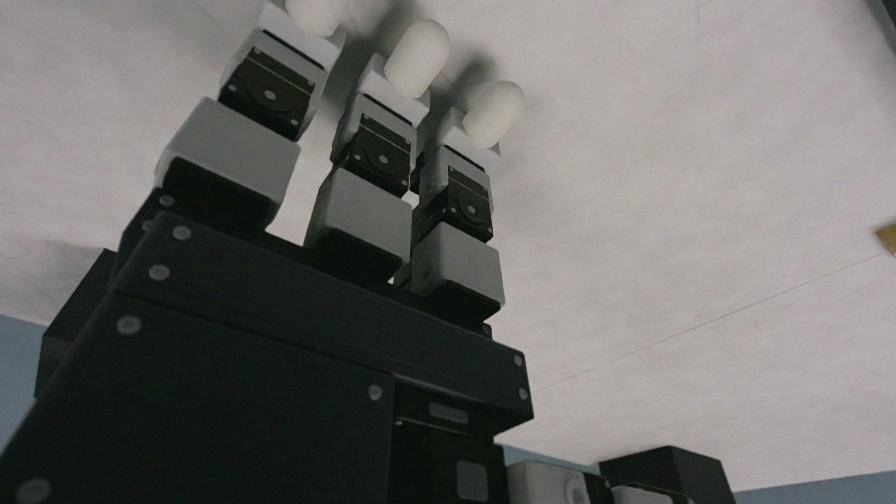

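>>> move(arm7={"target": [0.42, -0.195, 0.795, 0, 0, 1, 0], "speed": 0.06}, cameras=["arm7_cam_wrist"])

>>> zoom_image(camera="arm7_cam_wrist", region=[250, 0, 600, 200])

Scene clock: 132.07 s.
Joint torques (N m): arm1=[1.9 -13.33 10.07 -0.12 0.05 0.22] | arm2=[-0.85 -0.5 12.18 2.33 0.04 -0.14] | arm3=[2.08 -7.94 7.97 -0.24 -0.01 0.15] | arm4=[-1.03 -4.19 6.97 1.31 0.28 -0.15] | arm5=[0.21 1.32 8.55 3.07 0.11 -0.1] | arm6=[0.73 -6.83 9.87 0.58 0.29 -0.08] | arm7=[2.32 -6.07 6.65 2.78 0.14 0.11] | arm8=[0.26 -15.5 13.96 -0.14 0.09 0.03]
Motor temperatures (°C): arm1=[34 34 40 30 31 31] | arm2=[36 34 38 34 30 34] | arm3=[36 33 39 31 32 32] | arm4=[33 35 40 32 29 33] | arm5=[32 31 47 29 31 28] | arm6=[30 31 39 29 30 30] | arm7=[36 34 37 31 32 29] | arm8=[34 34 42 32 29 29]
Heat: arm1: hottest joint3_rad 40 °C; arm2: hottest joint3_rad 38 °C; arm3: hottest joint3_rad 39 °C; arm4: hottest joint3_rad 40 °C; arm5: hottest joint3_rad 47 °C; arm6: hottest joint3_rad 39 °C; arm7: hottest joint3_rad 37 °C; arm8: hottest joint3_rad 42 °C.
move: arm7 off_target
Joint velocities: within noise
arm1, arm2, arm5, arm8: as last shown
arm3.joint_positions: joint1_rad=-0.326 joint2_rad=+1.180 joint3_rad=+1.138 joint4_rad=-1.514 joint5_rad=+0.013 joint6_rad=-0.346 hand_index_mcp=+0.754 hand_index_abd=+0.001 hand_index_pip=+0.577 hand_index_dip=-0.583 hand_middle_mcp=+0.754 hand_middle_abd=+0.001 hand_middle_pip=+0.577 hand_middle_dip=-0.582 hand_ring_mcp=+0.754 hand_ring_abd=+0.001 hand_ring_pip=+0.577 hand_ring_dip=-0.582 hand_thumb_cmc=+0.715 hand_thumb_axl=+0.677 hand_thumb_mcp=+0.224 hand_thumb_ipl=+0.168 hand_current_limit=+0.400 hand_speed=-0.600
arm3.joint_status: not commanded
arm3.hand_state: goal,goal,goal,goal,goal,goal,goal,goal,goal,goal,goal,goal,goal,goal,goal,goal
arm3.index_mcp_current_ma: 0
arm3.index_abd_current_ma: 0
arm3.index_pip_current_ma: 0
arm3.index_dip_current_ma: 0
arm3.middle_mcp_current_ma: 0
arm3.middle_abd_current_ma: 0
arm3.middle_pip_current_ma: 0
arm3.middle_dip_current_ma: 0
arm3.ring_mcp_current_ma: 0
arm3.ring_abd_current_ma: 0
arm3.ring_pip_current_ma: 0
arm3.ring_dip_current_ma: 0
arm3.thumb_cmc_current_ma: 0
arm3.thumb_axl_current_ma: 0
arm3.thumb_mcp_current_ma: -1
arm3.thumb_ipl_current_ma: 0
arm3.hand_goal_index_mcp: 0.754
arm3.hand_goal_index_abd: 0.000
arm3.hand_goal_index_pip: 0.576
arm3.hand_goal_index_dip: -0.580
arm3.hand_goal_middle_mcp: 0.754
arm3.hand_goal_middle_abd: 0.000
arm3.hand_goal_middle_pip: 0.576
arm3.hand_goal_middle_dip: -0.580
arm3.hand_goal_ring_mcp: 0.754
arm3.hand_goal_ring_abd: 0.000
arm3.hand_goal_ring_pip: 0.576
arm3.hand_goal_ring_dip: -0.580
arm3.hand_goal_thumb_cmc: 0.714
arm3.hand_goal_thumb_axl: 0.678
arm3.hand_goal_thumb_mcp: 0.226
arm3.hand_goal_thumb_ipl: 0.168
arm3.hand: x=-0.5241 y=+0.2672 z=+1.0228 quat_wxyz=(+0.006, +1.000, +0.002, -0.003) (m; scene frame)
arm3.hand_target: x=-0.5201 y=+0.2699 z=+1.0201 quat_wxyz=(+0.000, +1.000, +0.000, +0.000) (m; scene frame)
arm3.hand_status: not commanded
arm4.joint_positions: joint1_rad=+0.019 joint2_rad=+1.099 joint3_rad=+0.948 joint4_rad=-1.421 joint5_rad=-0.015 joint6_rad=+0.076 hand_index_mcp=+0.755 hand_index_abd=+0.001 hand_index_pip=+0.577 hand_index_dip=-0.576 hand_middle_mcp=+0.755 hand_middle_abd=+0.001 hand_middle_pip=+0.577 hand_middle_dip=-0.577 hand_ring_mcp=+0.755 hand_ring_abd=+0.001 hand_ring_pip=+0.577 hand_ring_dip=-0.577 hand_thumb_cmc=+0.716 hand_thumb_axl=+0.677 hand_thumb_mcp=+0.224 hand_thumb_ipl=+0.168 hand_current_limit=+0.400 hand_speed=-0.600
arm4.joint_status: not commanded
arm4.hand_state: goal,goal,goal,goal,goal,goal,goal,goal,goal,goal,goal,goal,goal,goal,goal,goal
arm4.index_mcp_current_ma: 0
arm4.index_abd_current_ma: 0
arm4.index_pip_current_ma: 0
arm4.index_dip_current_ma: 2
arm4.middle_mcp_current_ma: 0
arm4.middle_abd_current_ma: 0
arm4.middle_pip_current_ma: 0
arm4.middle_dip_current_ma: 1
arm4.ring_mcp_current_ma: 0
arm4.ring_abd_current_ma: 0
arm4.ring_pip_current_ma: 0
arm4.ring_dip_current_ma: 2
arm4.thumb_cmc_current_ma: 1
arm4.thumb_axl_current_ma: 0
arm4.thumb_mcp_current_ma: -2
arm4.thumb_ipl_current_ma: 0
arm4.hand_goal_index_mcp: 0.754
arm4.hand_goal_index_abd: 0.000
arm4.hand_goal_index_pip: 0.576
arm4.hand_goal_index_dip: -0.580
arm4.hand_goal_middle_mcp: 0.754
arm4.hand_goal_middle_abd: 0.000
arm4.hand_goal_middle_pip: 0.576
arm4.hand_goal_middle_dip: -0.580
arm4.hand_goal_ring_mcp: 0.754
arm4.hand_goal_ring_abd: 0.000
arm4.hand_goal_ring_pip: 0.576
arm4.hand_goal_ring_dip: -0.580
arm4.hand_goal_thumb_cmc: 0.714
arm4.hand_goal_thumb_axl: 0.678
arm4.hand_goal_thumb_mcp: 0.226
arm4.hand_goal_thumb_ipl: 0.168
arm4.hand: x=-1.0940 y=+0.2732 z=+0.9234 quat_wxyz=(+0.000, +1.000, -0.011, +0.002) (m; scene frame)
arm4.hand_target: x=-1.0901 y=+0.2701 z=+0.9201 quat_wxyz=(+0.000, +1.000, +0.000, +0.000) (m; scene frame)
arm4.hand_status: not commanded
arm6.joint_positions: joint1_rad=+0.342 joint2_rad=+1.264 joint3_rad=+0.895 joint4_rad=-1.243 joint5_rad=-0.004 joint6_rad=+0.385 hand_index_mcp=+0.755 hand_index_abd=+0.001 hand_index_pip=+0.577 hand_index_dip=-0.577 hand_middle_mcp=+0.755 hand_middle_abd=+0.001 hand_middle_pip=+0.577 hand_middle_dip=-0.577 hand_ring_mcp=+0.755 hand_ring_abd=+0.001 hand_ring_pip=+0.577 hand_ring_dip=-0.577 hand_thumb_cmc=+0.715 hand_thumb_axl=+0.677 hand_thumb_mcp=+0.224 hand_thumb_ipl=+0.168 hand_current_limit=+0.400 hand_speed=-0.600
arm6.joint_status: not commanded
arm6.hand_state: goal,goal,goal,goal,goal,goal,goal,goal,goal,goal,overload,goal,goal,goal,goal,goal
arm6.index_mcp_current_ma: 1
arm6.index_abd_current_ma: 1
arm6.index_pip_current_ma: 1
arm6.index_dip_current_ma: 4
arm6.middle_mcp_current_ma: 1
arm6.middle_abd_current_ma: 1
arm6.middle_pip_current_ma: 1
arm6.middle_dip_current_ma: 5
arm6.ring_mcp_current_ma: 1
arm6.ring_abd_current_ma: 1
arm6.ring_pip_current_ma: 0
arm6.ring_dip_current_ma: 5
arm6.thumb_cmc_current_ma: 2
arm6.thumb_axl_current_ma: -1
arm6.thumb_mcp_current_ma: -4
arm6.thumb_ipl_current_ma: 0
arm6.hand_goal_index_mcp: 0.754
arm6.hand_goal_index_abd: 0.000
arm6.hand_goal_index_pip: 0.576
arm6.hand_goal_index_dip: -0.580
arm6.hand_goal_middle_mcp: 0.754
arm6.hand_goal_middle_abd: 0.000
arm6.hand_goal_middle_pip: 0.576
arm6.hand_goal_middle_dip: -0.580
arm6.hand_goal_ring_mcp: 0.754
arm6.hand_goal_ring_abd: 0.000
arm6.hand_goal_ring_pip: 0.576
arm6.hand_goal_ring_dip: -0.580
arm6.hand_goal_thumb_cmc: 0.714
arm6.hand_goal_thumb_axl: 0.678
arm6.hand_goal_thumb_mcp: 0.226
arm6.hand_goal_thumb_ipl: 0.168
arm6.hand: x=-0.5436 y=-0.2789 z=+0.9109 quat_wxyz=(+0.004, +0.008, +1.000, -0.014) (m; scene frame)
arm6.hand_target: x=-0.5499 y=-0.2703 z=+0.9201 quat_wxyz=(+0.000, +0.000, +1.000, +0.000) (m; scene frame)
arm6.hand_status: not commanded
arm7.joint_positions: joint1_rad=-0.059 joint2_rad=+1.522 joint3_rad=+0.800 joint4_rad=-0.859 joint5_rad=-0.002 joint6_rad=-0.094 hand_index_mcp=+0.764 hand_index_abd=+0.000 hand_index_pip=+0.571 hand_index_dip=-0.629 hand_middle_mcp=+0.762 hand_middle_abd=+0.000 hand_middle_pip=+0.572 hand_middle_dip=-0.626 hand_ring_mcp=+0.761 hand_ring_abd=+0.000 hand_ring_pip=+0.574 hand_ring_dip=-0.623 hand_thumb_cmc=+0.712 hand_thumb_axl=+0.677 hand_thumb_mcp=+0.223 hand_thumb_ipl=+0.168 hand_current_limit=+0.400 hand_speed=-0.600
arm7.joint_status: not commanded
arm7.hand_state: goal,goal,goal,goal,goal,goal,goal,goal,goal,goal,goal,goal,goal,goal,goal,goal
arm7.index_mcp_current_ma: 29
arm7.index_abd_current_ma: 0
arm7.index_pip_current_ma: -13
arm7.index_dip_current_ma: -59
arm7.middle_mcp_current_ma: 24
arm7.middle_abd_current_ma: 0
arm7.middle_pip_current_ma: -8
arm7.middle_dip_current_ma: -46
arm7.ring_mcp_current_ma: 20
arm7.ring_abd_current_ma: 1
arm7.ring_pip_current_ma: -5
arm7.ring_dip_current_ma: -35
arm7.thumb_cmc_current_ma: -5
arm7.thumb_axl_current_ma: -1
arm7.thumb_mcp_current_ma: -8
arm7.thumb_ipl_current_ma: -1
arm7.hand_goal_index_mcp: 0.754
arm7.hand_goal_index_abd: 0.000
arm7.hand_goal_index_pip: 0.576
arm7.hand_goal_index_dip: -0.610
arm7.hand_goal_middle_mcp: 0.754
arm7.hand_goal_middle_abd: 0.000
arm7.hand_goal_middle_pip: 0.576
arm7.hand_goal_middle_dip: -0.610
arm7.hand_goal_ring_mcp: 0.754
arm7.hand_goal_ring_abd: 0.000
arm7.hand_goal_ring_pip: 0.576
arm7.hand_goal_ring_dip: -0.610
arm7.hand_goal_thumb_cmc: 0.714
arm7.hand_goal_thumb_axl: 0.678
arm7.hand_goal_thumb_mcp: 0.226
arm7.hand_goal_thumb_ipl: 0.168
arm7.hand: x=+0.4213 y=-0.2088 z=+0.8084 quat_wxyz=(-0.002, +0.000, +1.000, -0.006) (m; scene frame)
arm7.hand_target: x=+0.4198 y=-0.1963 z=+0.7957 quat_wxyz=(+0.000, +0.000, +1.000, +0.000) (m; scene frame)
arm7.hand_status: off_target (0.019 m and 0.7 deg from the pose sent, 0.037 m and 1.7 deg at the start)
pictures: arm7_cam_wrist
Images, in order (width x height): arm7_cam_wrist 896x504.

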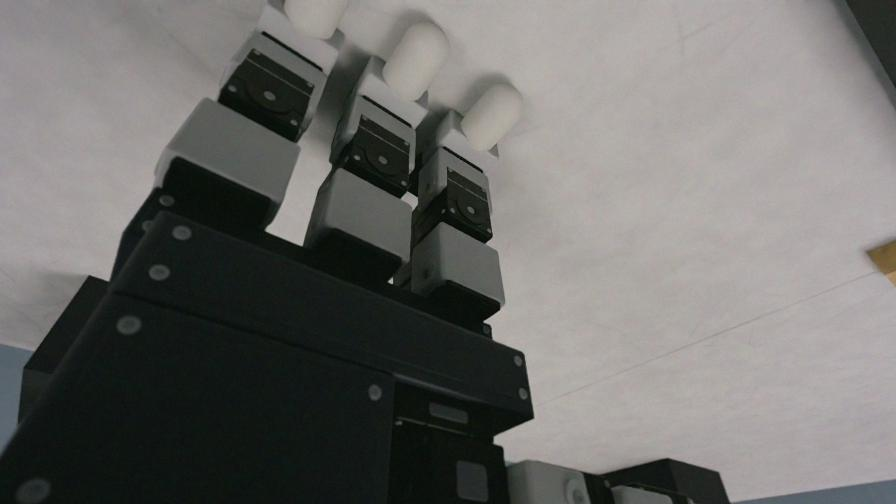

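Scaled by 1.440.

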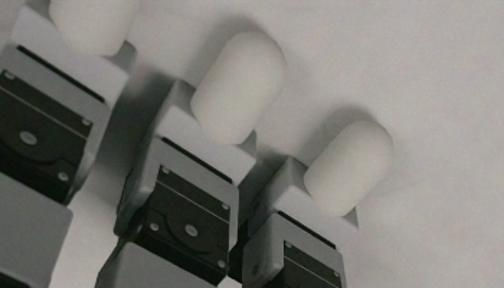

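>>> move(arm7={"target": [0.42, -0.13, 0.797, 0, 0, 1, 0], "speed": 0.05, "joints": {"hand_index_dip": -0.56, "hand_middle_dip": -0.56, "hand_ring_dip": -0.56}}, cameras=["arm7_cam_wrist"])

>>> zoom_image(camera="arm7_cam_wrist", region=[250, 0, 600, 200])

Scene clock: 135.47 s.
Joint torques (N m): arm1=[1.55 -13.45 10.04 -0.1 0.06 0.22] | arm2=[-0.32 -0.56 12.22 2.47 0.08 -0.09] | arm3=[1.67 -8.06 7.99 -0.24 -0.02 0.15] | arm4=[-1.03 -4.25 6.94 1.31 0.28 -0.14] | arm5=[0.03 2.02 8.68 2.82 0.08 -0.1] | arm6=[0.73 -6.83 9.89 0.59 0.29 -0.07] | arm7=[2.84 -4.13 11.3 5.03 -0.06 0.17] | arm8=[0.79 -14.8 13.94 -0.34 0.09 0]
Motor temperatures (°C): arm1=[34 34 40 30 31 31] | arm2=[36 34 38 34 30 34] | arm3=[36 33 39 31 32 32] | arm4=[33 35 40 32 29 33] | arm5=[32 31 47 29 31 28] | arm6=[30 31 40 29 30 30] | arm7=[36 34 38 31 32 29] | arm8=[34 34 42 32 29 29]
Heat: arm1: hottest joint3_rad 40 °C; arm2: hottest joint3_rad 38 °C; arm3: hottest joint3_rad 39 °C; arm4: hottest joint3_rad 40 °C; arm5: hottest joint3_rad 47 °C; arm6: hottest joint3_rad 40 °C; arm7: hottest joint3_rad 38 °C; arm8: hottest joint3_rad 42 °C.
move: arm7 off_target
Joint velocities: within noise
arm1, arm2, arm3, arm4, arm5, arm6, arm8: as last shown
arm7.joint_positions: joint1_rad=-0.051 joint2_rad=+1.601 joint3_rad=+0.912 joint4_rad=-0.974 joint5_rad=+0.002 joint6_rad=-0.085 hand_index_mcp=+0.820 hand_index_abd=+0.000 hand_index_pip=+0.578 hand_index_dip=-0.619 hand_middle_mcp=+0.819 hand_middle_abd=+0.000 hand_middle_pip=+0.578 hand_middle_dip=-0.614 hand_ring_mcp=+0.816 hand_ring_abd=+0.000 hand_ring_pip=+0.581 hand_ring_dip=-0.609 hand_thumb_cmc=+0.712 hand_thumb_axl=+0.677 hand_thumb_mcp=+0.223 hand_thumb_ipl=+0.168 hand_current_limit=+0.400 hand_speed=-0.600
arm7.joint_status: hand_index_dip off_target (ended at -0.619, target -0.560); hand_middle_dip off_target (ended at -0.614, target -0.560); hand_ring_dip off_target (ended at -0.609, target -0.560)
arm7.hand_state: blocked,goal,goal,blocked,blocked,goal,goal,blocked,blocked,goal,goal,blocked,goal,goal,goal,goal
arm7.index_mcp_current_ma: 267
arm7.index_abd_current_ma: 0
arm7.index_pip_current_ma: 5
arm7.index_dip_current_ma: -216
arm7.middle_mcp_current_ma: 262
arm7.middle_abd_current_ma: 0
arm7.middle_pip_current_ma: 4
arm7.middle_dip_current_ma: -196
arm7.ring_mcp_current_ma: 246
arm7.ring_abd_current_ma: 1
arm7.ring_pip_current_ma: 11
arm7.ring_dip_current_ma: -177
arm7.thumb_cmc_current_ma: -5
arm7.thumb_axl_current_ma: -1
arm7.thumb_mcp_current_ma: -8
arm7.thumb_ipl_current_ma: -1
arm7.hand_goal_index_mcp: 0.754
arm7.hand_goal_index_abd: 0.000
arm7.hand_goal_index_pip: 0.576
arm7.hand_goal_index_dip: -0.560
arm7.hand_goal_middle_mcp: 0.754
arm7.hand_goal_middle_abd: 0.000
arm7.hand_goal_middle_pip: 0.576
arm7.hand_goal_middle_dip: -0.560
arm7.hand_goal_ring_mcp: 0.754
arm7.hand_goal_ring_abd: 0.000
arm7.hand_goal_ring_pip: 0.576
arm7.hand_goal_ring_dip: -0.560
arm7.hand_goal_thumb_cmc: 0.714
arm7.hand_goal_thumb_axl: 0.678
arm7.hand_goal_thumb_mcp: 0.226
arm7.hand_goal_thumb_ipl: 0.168
arm7.hand: x=+0.4208 y=-0.1912 z=+0.8068 quat_wxyz=(-0.003, +0.001, +0.999, -0.047) (m; scene frame)
arm7.hand_target: x=+0.4188 y=-0.1376 z=+0.8023 quat_wxyz=(-0.001, +0.000, +1.000, +0.000) (m; scene frame)
arm7.hand_status: off_target (0.062 m and 5.4 deg from the pose sent, 0.080 m and 0.7 deg at the start)
pictures: arm7_cam_wrist
Images, in order (width x height): arm7_cam_wrist 896x504.

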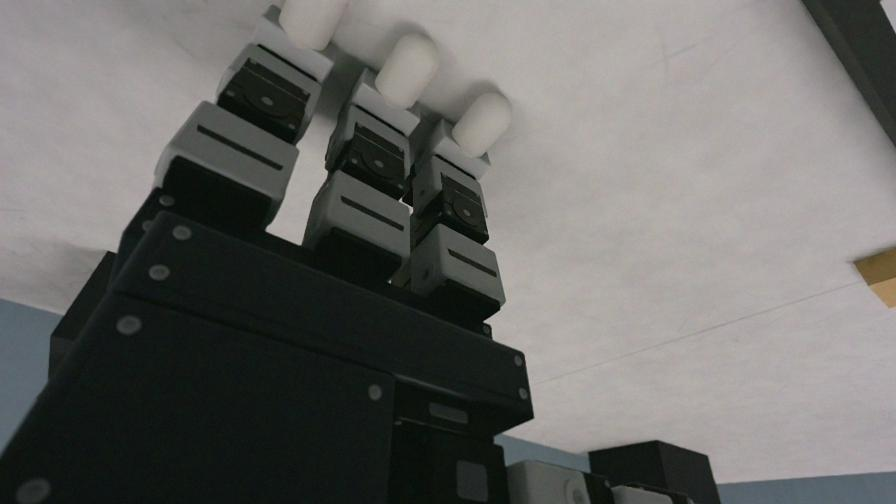

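Scaled by 1.440.

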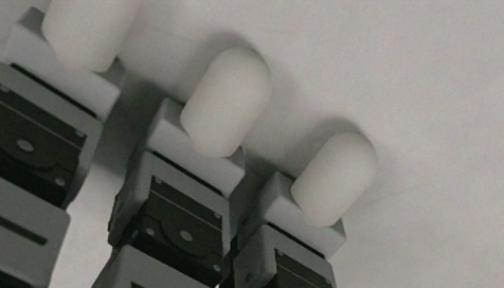

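>>> move(arm7={"target": [0.42, -0.205, 0.835, 0, 0, 1, 0], "speed": 0.08, "joints": {"hand_index_dip": -0.60, "hand_middle_dip": -0.60, "hand_ring_dip": -0.60}})

>>> move(arm7={"target": [0.42, -0.19, 0.812, 0, 0, 1, 0], "speed": 0.05}, cameras=["arm7_cam_wrist"])

>>> zoom_image(camera="arm7_cam_wrist", region=[250, 0, 600, 200])

Scene clock: 139.17 s.
Joint torques (N m): arm1=[2.08 -13.1 10.14 -0.02 0.07 0.22] | arm2=[-0.44 0.15 12.18 2.55 0.04 -0.12] | arm3=[1.73 -7.94 7.97 -0.2 0 0.15] | arm4=[-0.97 -4.25 6.95 1.31 0.28 -0.14] | arm5=[0.32 1.03 8.8 2.61 0.09 -0.13] | arm6=[0.79 -6.83 9.89 0.62 0.29 -0.07] | arm7=[1.67 -11.58 5.61 0.13 0.03 0] | arm8=[-0.15 -16.15 13.81 -0.18 0.12 -0.04]
Motor temperatures (°C): arm1=[34 34 40 30 31 31] | arm2=[36 34 38 34 30 34] | arm3=[36 33 39 31 32 32] | arm4=[33 35 40 32 29 33] | arm5=[32 31 47 29 31 28] | arm6=[30 31 40 29 30 30] | arm7=[36 34 38 31 32 29] | arm8=[34 34 42 32 29 29]
Heat: arm1: hottest joint3_rad 40 °C; arm2: hottest joint3_rad 38 °C; arm3: hottest joint3_rad 39 °C; arm4: hottest joint3_rad 40 °C; arm5: hottest joint3_rad 47 °C; arm6: hottest joint3_rad 40 °C; arm7: hottest joint3_rad 38 °C; arm8: hottest joint3_rad 42 °C.
move: arm7 done
Joint velocities: within noise
arm1, arm2, arm3, arm4, arm5, arm6, arm8: as last shown
arm7.joint_positions: joint1_rad=-0.051 joint2_rad=+1.484 joint3_rad=+0.839 joint4_rad=-0.916 joint5_rad=+0.001 joint6_rad=-0.083 hand_index_mcp=+0.754 hand_index_abd=+0.000 hand_index_pip=+0.578 hand_index_dip=-0.603 hand_middle_mcp=+0.754 hand_middle_abd=+0.000 hand_middle_pip=+0.578 hand_middle_dip=-0.602 hand_ring_mcp=+0.754 hand_ring_abd=+0.000 hand_ring_pip=+0.578 hand_ring_dip=-0.602 hand_thumb_cmc=+0.712 hand_thumb_axl=+0.677 hand_thumb_mcp=+0.223 hand_thumb_ipl=+0.168 hand_current_limit=+0.400 hand_speed=-0.600
arm7.joint_status: all done
arm7.hand_state: goal,goal,goal,goal,goal,goal,goal,goal,goal,goal,goal,goal,goal,goal,goal,goal
arm7.index_mcp_current_ma: 0
arm7.index_abd_current_ma: 0
arm7.index_pip_current_ma: 5
arm7.index_dip_current_ma: -5
arm7.middle_mcp_current_ma: 0
arm7.middle_abd_current_ma: 0
arm7.middle_pip_current_ma: 4
arm7.middle_dip_current_ma: -5
arm7.ring_mcp_current_ma: 0
arm7.ring_abd_current_ma: 1
arm7.ring_pip_current_ma: 4
arm7.ring_dip_current_ma: -5
arm7.thumb_cmc_current_ma: -5
arm7.thumb_axl_current_ma: -1
arm7.thumb_mcp_current_ma: -8
arm7.thumb_ipl_current_ma: -1
arm7.hand_goal_index_mcp: 0.754
arm7.hand_goal_index_abd: 0.000
arm7.hand_goal_index_pip: 0.576
arm7.hand_goal_index_dip: -0.600
arm7.hand_goal_middle_mcp: 0.754
arm7.hand_goal_middle_abd: 0.000
arm7.hand_goal_middle_pip: 0.576
arm7.hand_goal_middle_dip: -0.600
arm7.hand_goal_ring_mcp: 0.754
arm7.hand_goal_ring_abd: 0.000
arm7.hand_goal_ring_pip: 0.576
arm7.hand_goal_ring_dip: -0.600
arm7.hand_goal_thumb_cmc: 0.714
arm7.hand_goal_thumb_axl: 0.678
arm7.hand_goal_thumb_mcp: 0.226
arm7.hand_goal_thumb_ipl: 0.168
arm7.hand: x=+0.4201 y=-0.1998 z=+0.8344 quat_wxyz=(+0.001, +0.002, +1.000, +0.003) (m; scene frame)
arm7.hand_target: x=+0.4201 y=-0.2049 z=+0.8350 quat_wxyz=(+0.000, +0.000, +1.000, +0.000) (m; scene frame)
arm7.hand_status: done (0.005 m and 0.4 deg from the pose sent, 0.031 m and 5.4 deg at the start)
pictures: none

Scene clock: 140.30 s.
Joint torques (N m): arm1=[1.85 -13.33 10.1 -0.06 0.08 0.21] | arm2=[-0.97 -0.03 12.34 2.5 0.06 -0.16] | arm3=[1.9 -8 7.98 -0.2 -0.01 0.15] | arm4=[-0.97 -4.19 6.97 1.31 0.27 -0.14] | arm5=[-0.79 2.2 8.87 2.74 0.1 -0.12] | arm6=[0.73 -6.83 9.91 0.59 0.29 -0.08] | arm7=[1.79 -9.7 6.41 1.09 0.02 0.03] | arm8=[0.03 -14.62 13.94 -0.31 0.12 0.03]
Motor temperatures (°C): arm1=[34 34 40 30 31 31] | arm2=[36 34 38 34 30 34] | arm3=[36 33 39 31 32 32] | arm4=[33 35 40 32 29 33] | arm5=[32 31 47 29 31 28] | arm6=[30 31 40 29 30 30] | arm7=[36 34 38 31 32 29] | arm8=[34 34 42 32 29 29]
Heat: arm1: hottest joint3_rad 40 °C; arm2: hottest joint3_rad 38 °C; arm3: hottest joint3_rad 39 °C; arm4: hottest joint3_rad 40 °C; arm5: hottest joint3_rad 47 °C; arm6: hottest joint3_rad 40 °C; arm7: hottest joint3_rad 38 °C; arm8: hottest joint3_rad 42 °C.
move: arm7 done
Joint velocities: within noise
arm1, arm2, arm3, arm4, arm5, arm6, arm8: as last shown
arm7.joint_positions: joint1_rad=-0.051 joint2_rad=+1.536 joint3_rad=+0.839 joint4_rad=-0.872 joint5_rad=+0.001 joint6_rad=-0.083 hand_index_mcp=+0.754 hand_index_abd=+0.000 hand_index_pip=+0.578 hand_index_dip=-0.603 hand_middle_mcp=+0.754 hand_middle_abd=+0.000 hand_middle_pip=+0.578 hand_middle_dip=-0.602 hand_ring_mcp=+0.754 hand_ring_abd=+0.000 hand_ring_pip=+0.578 hand_ring_dip=-0.602 hand_thumb_cmc=+0.712 hand_thumb_axl=+0.677 hand_thumb_mcp=+0.223 hand_thumb_ipl=+0.168 hand_current_limit=+0.400 hand_speed=-0.600
arm7.joint_status: not commanded
arm7.hand_state: goal,goal,goal,goal,goal,goal,goal,goal,goal,goal,goal,goal,goal,goal,goal,goal
arm7.index_mcp_current_ma: 0
arm7.index_abd_current_ma: 0
arm7.index_pip_current_ma: 5
arm7.index_dip_current_ma: -5
arm7.middle_mcp_current_ma: 0
arm7.middle_abd_current_ma: 0
arm7.middle_pip_current_ma: 4
arm7.middle_dip_current_ma: -5
arm7.ring_mcp_current_ma: 0
arm7.ring_abd_current_ma: 1
arm7.ring_pip_current_ma: 4
arm7.ring_dip_current_ma: -5
arm7.thumb_cmc_current_ma: -5
arm7.thumb_axl_current_ma: -1
arm7.thumb_mcp_current_ma: -8
arm7.thumb_ipl_current_ma: -1
arm7.hand_goal_index_mcp: 0.754
arm7.hand_goal_index_abd: 0.000
arm7.hand_goal_index_pip: 0.576
arm7.hand_goal_index_dip: -0.600
arm7.hand_goal_middle_mcp: 0.754
arm7.hand_goal_middle_abd: 0.000
arm7.hand_goal_middle_pip: 0.576
arm7.hand_goal_middle_dip: -0.600
arm7.hand_goal_ring_mcp: 0.754
arm7.hand_goal_ring_abd: 0.000
arm7.hand_goal_ring_pip: 0.576
arm7.hand_goal_ring_dip: -0.600
arm7.hand_goal_thumb_cmc: 0.714
arm7.hand_goal_thumb_axl: 0.678
arm7.hand_goal_thumb_mcp: 0.226
arm7.hand_goal_thumb_ipl: 0.168
arm7.hand: x=+0.4206 y=-0.1942 z=+0.8160 quat_wxyz=(+0.001, +0.002, +1.000, +0.000) (m; scene frame)
arm7.hand_target: x=+0.4201 y=-0.1900 z=+0.8122 quat_wxyz=(+0.000, +0.000, +1.000, +0.000) (m; scene frame)
arm7.hand_status: done (0.006 m and 0.2 deg from the pose sent, 0.024 m and 0.4 deg at the start)
pictures: arm7_cam_wrist
Images, in order (width x height): arm7_cam_wrist 896x504.

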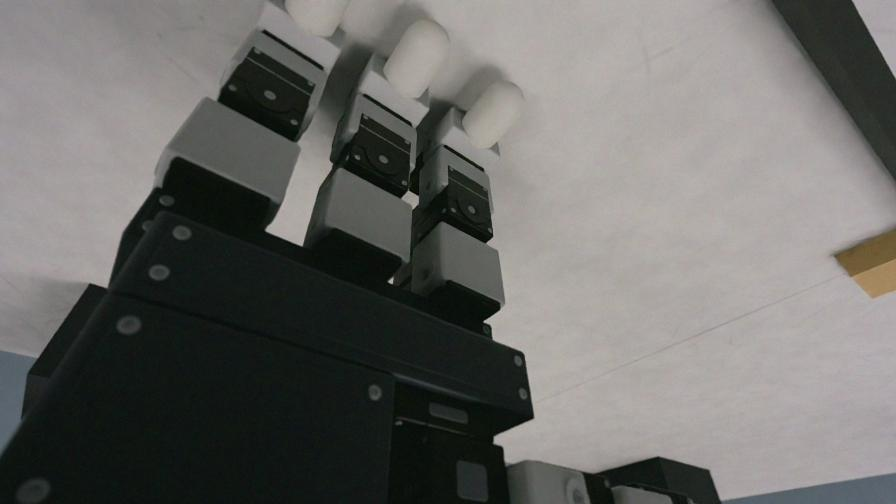

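Scaled by 1.440.

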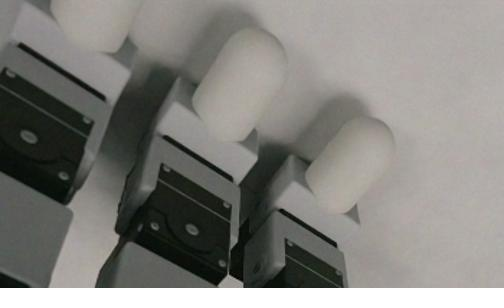

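>>> move(arm7={"target":[0.4206,-0.165,0.813,0,0,1,0],"speed":0.05}, cameras=["cam_high","arm7_cam_wrist"])

Scene clock: 143.60 s.
Joint torques (N m): arm1=[1.61 -13.63 10.02 -0.17 0.07 0.24] | arm2=[-0.15 -0.21 12.19 2.43 0.03 -0.1] | arm3=[1.73 -7.94 7.94 -0.25 0 0.15] | arm4=[-1.03 -4.19 6.94 1.32 0.28 -0.14] | arm5=[-0.15 1.85 8.83 2.74 0.11 -0.07] | arm6=[0.67 -6.77 9.91 0.62 0.29 -0.07] | arm7=[2.14 -8.29 9.43 1.31 0.03 0.07] | arm8=[-0.15 -15.21 13.93 -0.09 0.15 0.04]
Motor temperatures (°C): arm1=[34 34 40 30 31 31] | arm2=[36 34 38 34 30 34] | arm3=[36 33 39 31 32 32] | arm4=[33 35 40 32 29 33] | arm5=[32 31 47 29 31 28] | arm6=[30 31 40 29 30 30] | arm7=[36 34 38 31 32 29] | arm8=[34 35 42 32 29 29]
Heat: arm1: hottest joint3_rad 40 °C; arm2: hottest joint3_rad 38 °C; arm3: hottest joint3_rad 39 °C; arm4: hottest joint3_rad 40 °C; arm5: hottest joint3_rad 47 °C; arm6: hottest joint3_rad 40 °C; arm7: hottest joint3_rad 38 °C; arm8: hottest joint3_rad 42 °C.
move: arm7 off_target
Joint velocities: within noise
arm1, arm2, arm3, arm4, arm5, arm6, arm8: as last shown
arm7.joint_positions: joint1_rad=-0.051 joint2_rad=+1.567 joint3_rad=+0.863 joint4_rad=-0.898 joint5_rad=+0.001 joint6_rad=-0.083 hand_index_mcp=+0.765 hand_index_abd=+0.000 hand_index_pip=+0.574 hand_index_dip=-0.611 hand_middle_mcp=+0.765 hand_middle_abd=+0.000 hand_middle_pip=+0.574 hand_middle_dip=-0.609 hand_ring_mcp=+0.764 hand_ring_abd=+0.000 hand_ring_pip=+0.575 hand_ring_dip=-0.607 hand_thumb_cmc=+0.712 hand_thumb_axl=+0.677 hand_thumb_mcp=+0.223 hand_thumb_ipl=+0.168 hand_current_limit=+0.400 hand_speed=-0.600
arm7.joint_status: not commanded
arm7.hand_state: goal,goal,goal,goal,goal,goal,goal,goal,goal,goal,goal,goal,goal,goal,goal,goal
arm7.index_mcp_current_ma: 32
arm7.index_abd_current_ma: 0
arm7.index_pip_current_ma: -4
arm7.index_dip_current_ma: -29
arm7.middle_mcp_current_ma: 31
arm7.middle_abd_current_ma: 0
arm7.middle_pip_current_ma: -3
arm7.middle_dip_current_ma: -23
arm7.ring_mcp_current_ma: 29
arm7.ring_abd_current_ma: 1
arm7.ring_pip_current_ma: -3
arm7.ring_dip_current_ma: -17
arm7.thumb_cmc_current_ma: -5
arm7.thumb_axl_current_ma: -1
arm7.thumb_mcp_current_ma: -8
arm7.thumb_ipl_current_ma: -1
arm7.hand_goal_index_mcp: 0.754
arm7.hand_goal_index_abd: 0.000
arm7.hand_goal_index_pip: 0.576
arm7.hand_goal_index_dip: -0.600
arm7.hand_goal_middle_mcp: 0.754
arm7.hand_goal_middle_abd: 0.000
arm7.hand_goal_middle_pip: 0.576
arm7.hand_goal_middle_dip: -0.600
arm7.hand_goal_ring_mcp: 0.754
arm7.hand_goal_ring_abd: 0.000
arm7.hand_goal_ring_pip: 0.576
arm7.hand_goal_ring_dip: -0.600
arm7.hand_goal_thumb_cmc: 0.714
arm7.hand_goal_thumb_axl: 0.678
arm7.hand_goal_thumb_mcp: 0.226
arm7.hand_goal_thumb_ipl: 0.168
arm7.hand: x=+0.4207 y=-0.1920 z=+0.8094 quat_wxyz=(-0.001, +0.002, +1.000, -0.017) (m; scene frame)
arm7.hand_target: x=+0.4205 y=-0.1664 z=+0.8138 quat_wxyz=(+0.000, +0.000, +1.000, +0.000) (m; scene frame)
arm7.hand_status: off_target (0.027 m and 1.9 deg from the pose sent, 0.029 m and 0.2 deg at the start)
pictures: arm7_cam_wrist, cam_high
Images, in order (width x height): arm7_cam_wrist 896x504, cam_high 896x504.

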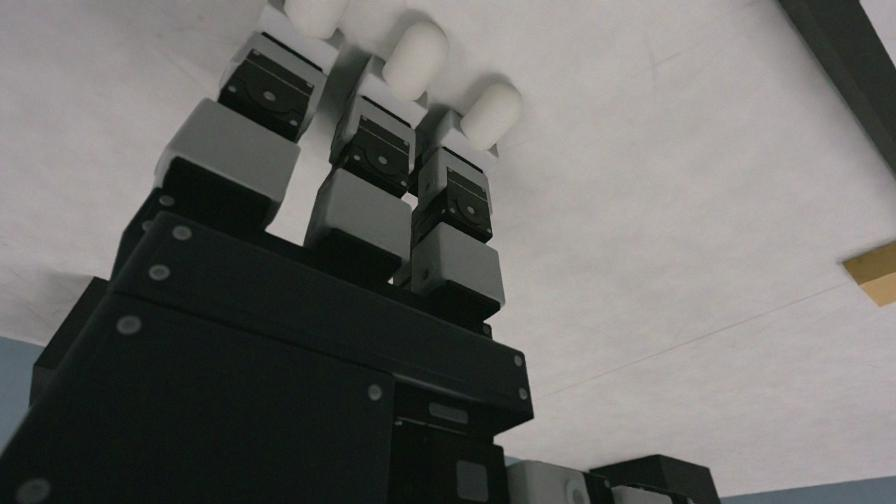

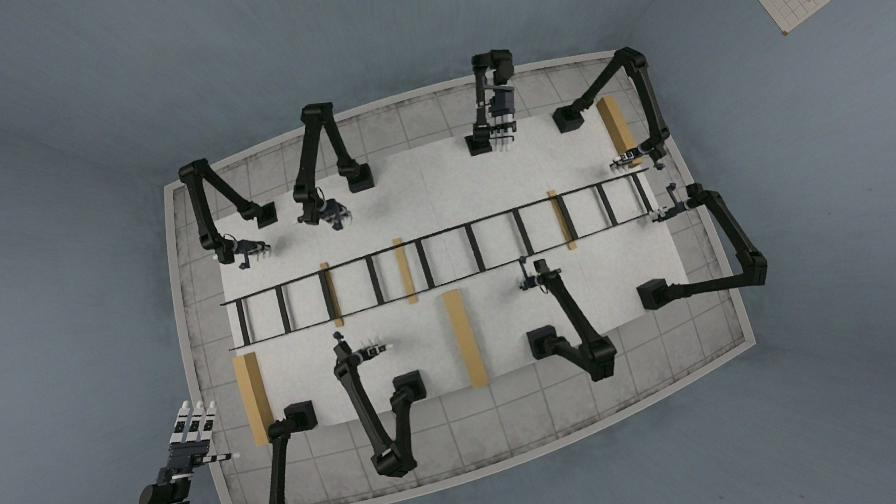

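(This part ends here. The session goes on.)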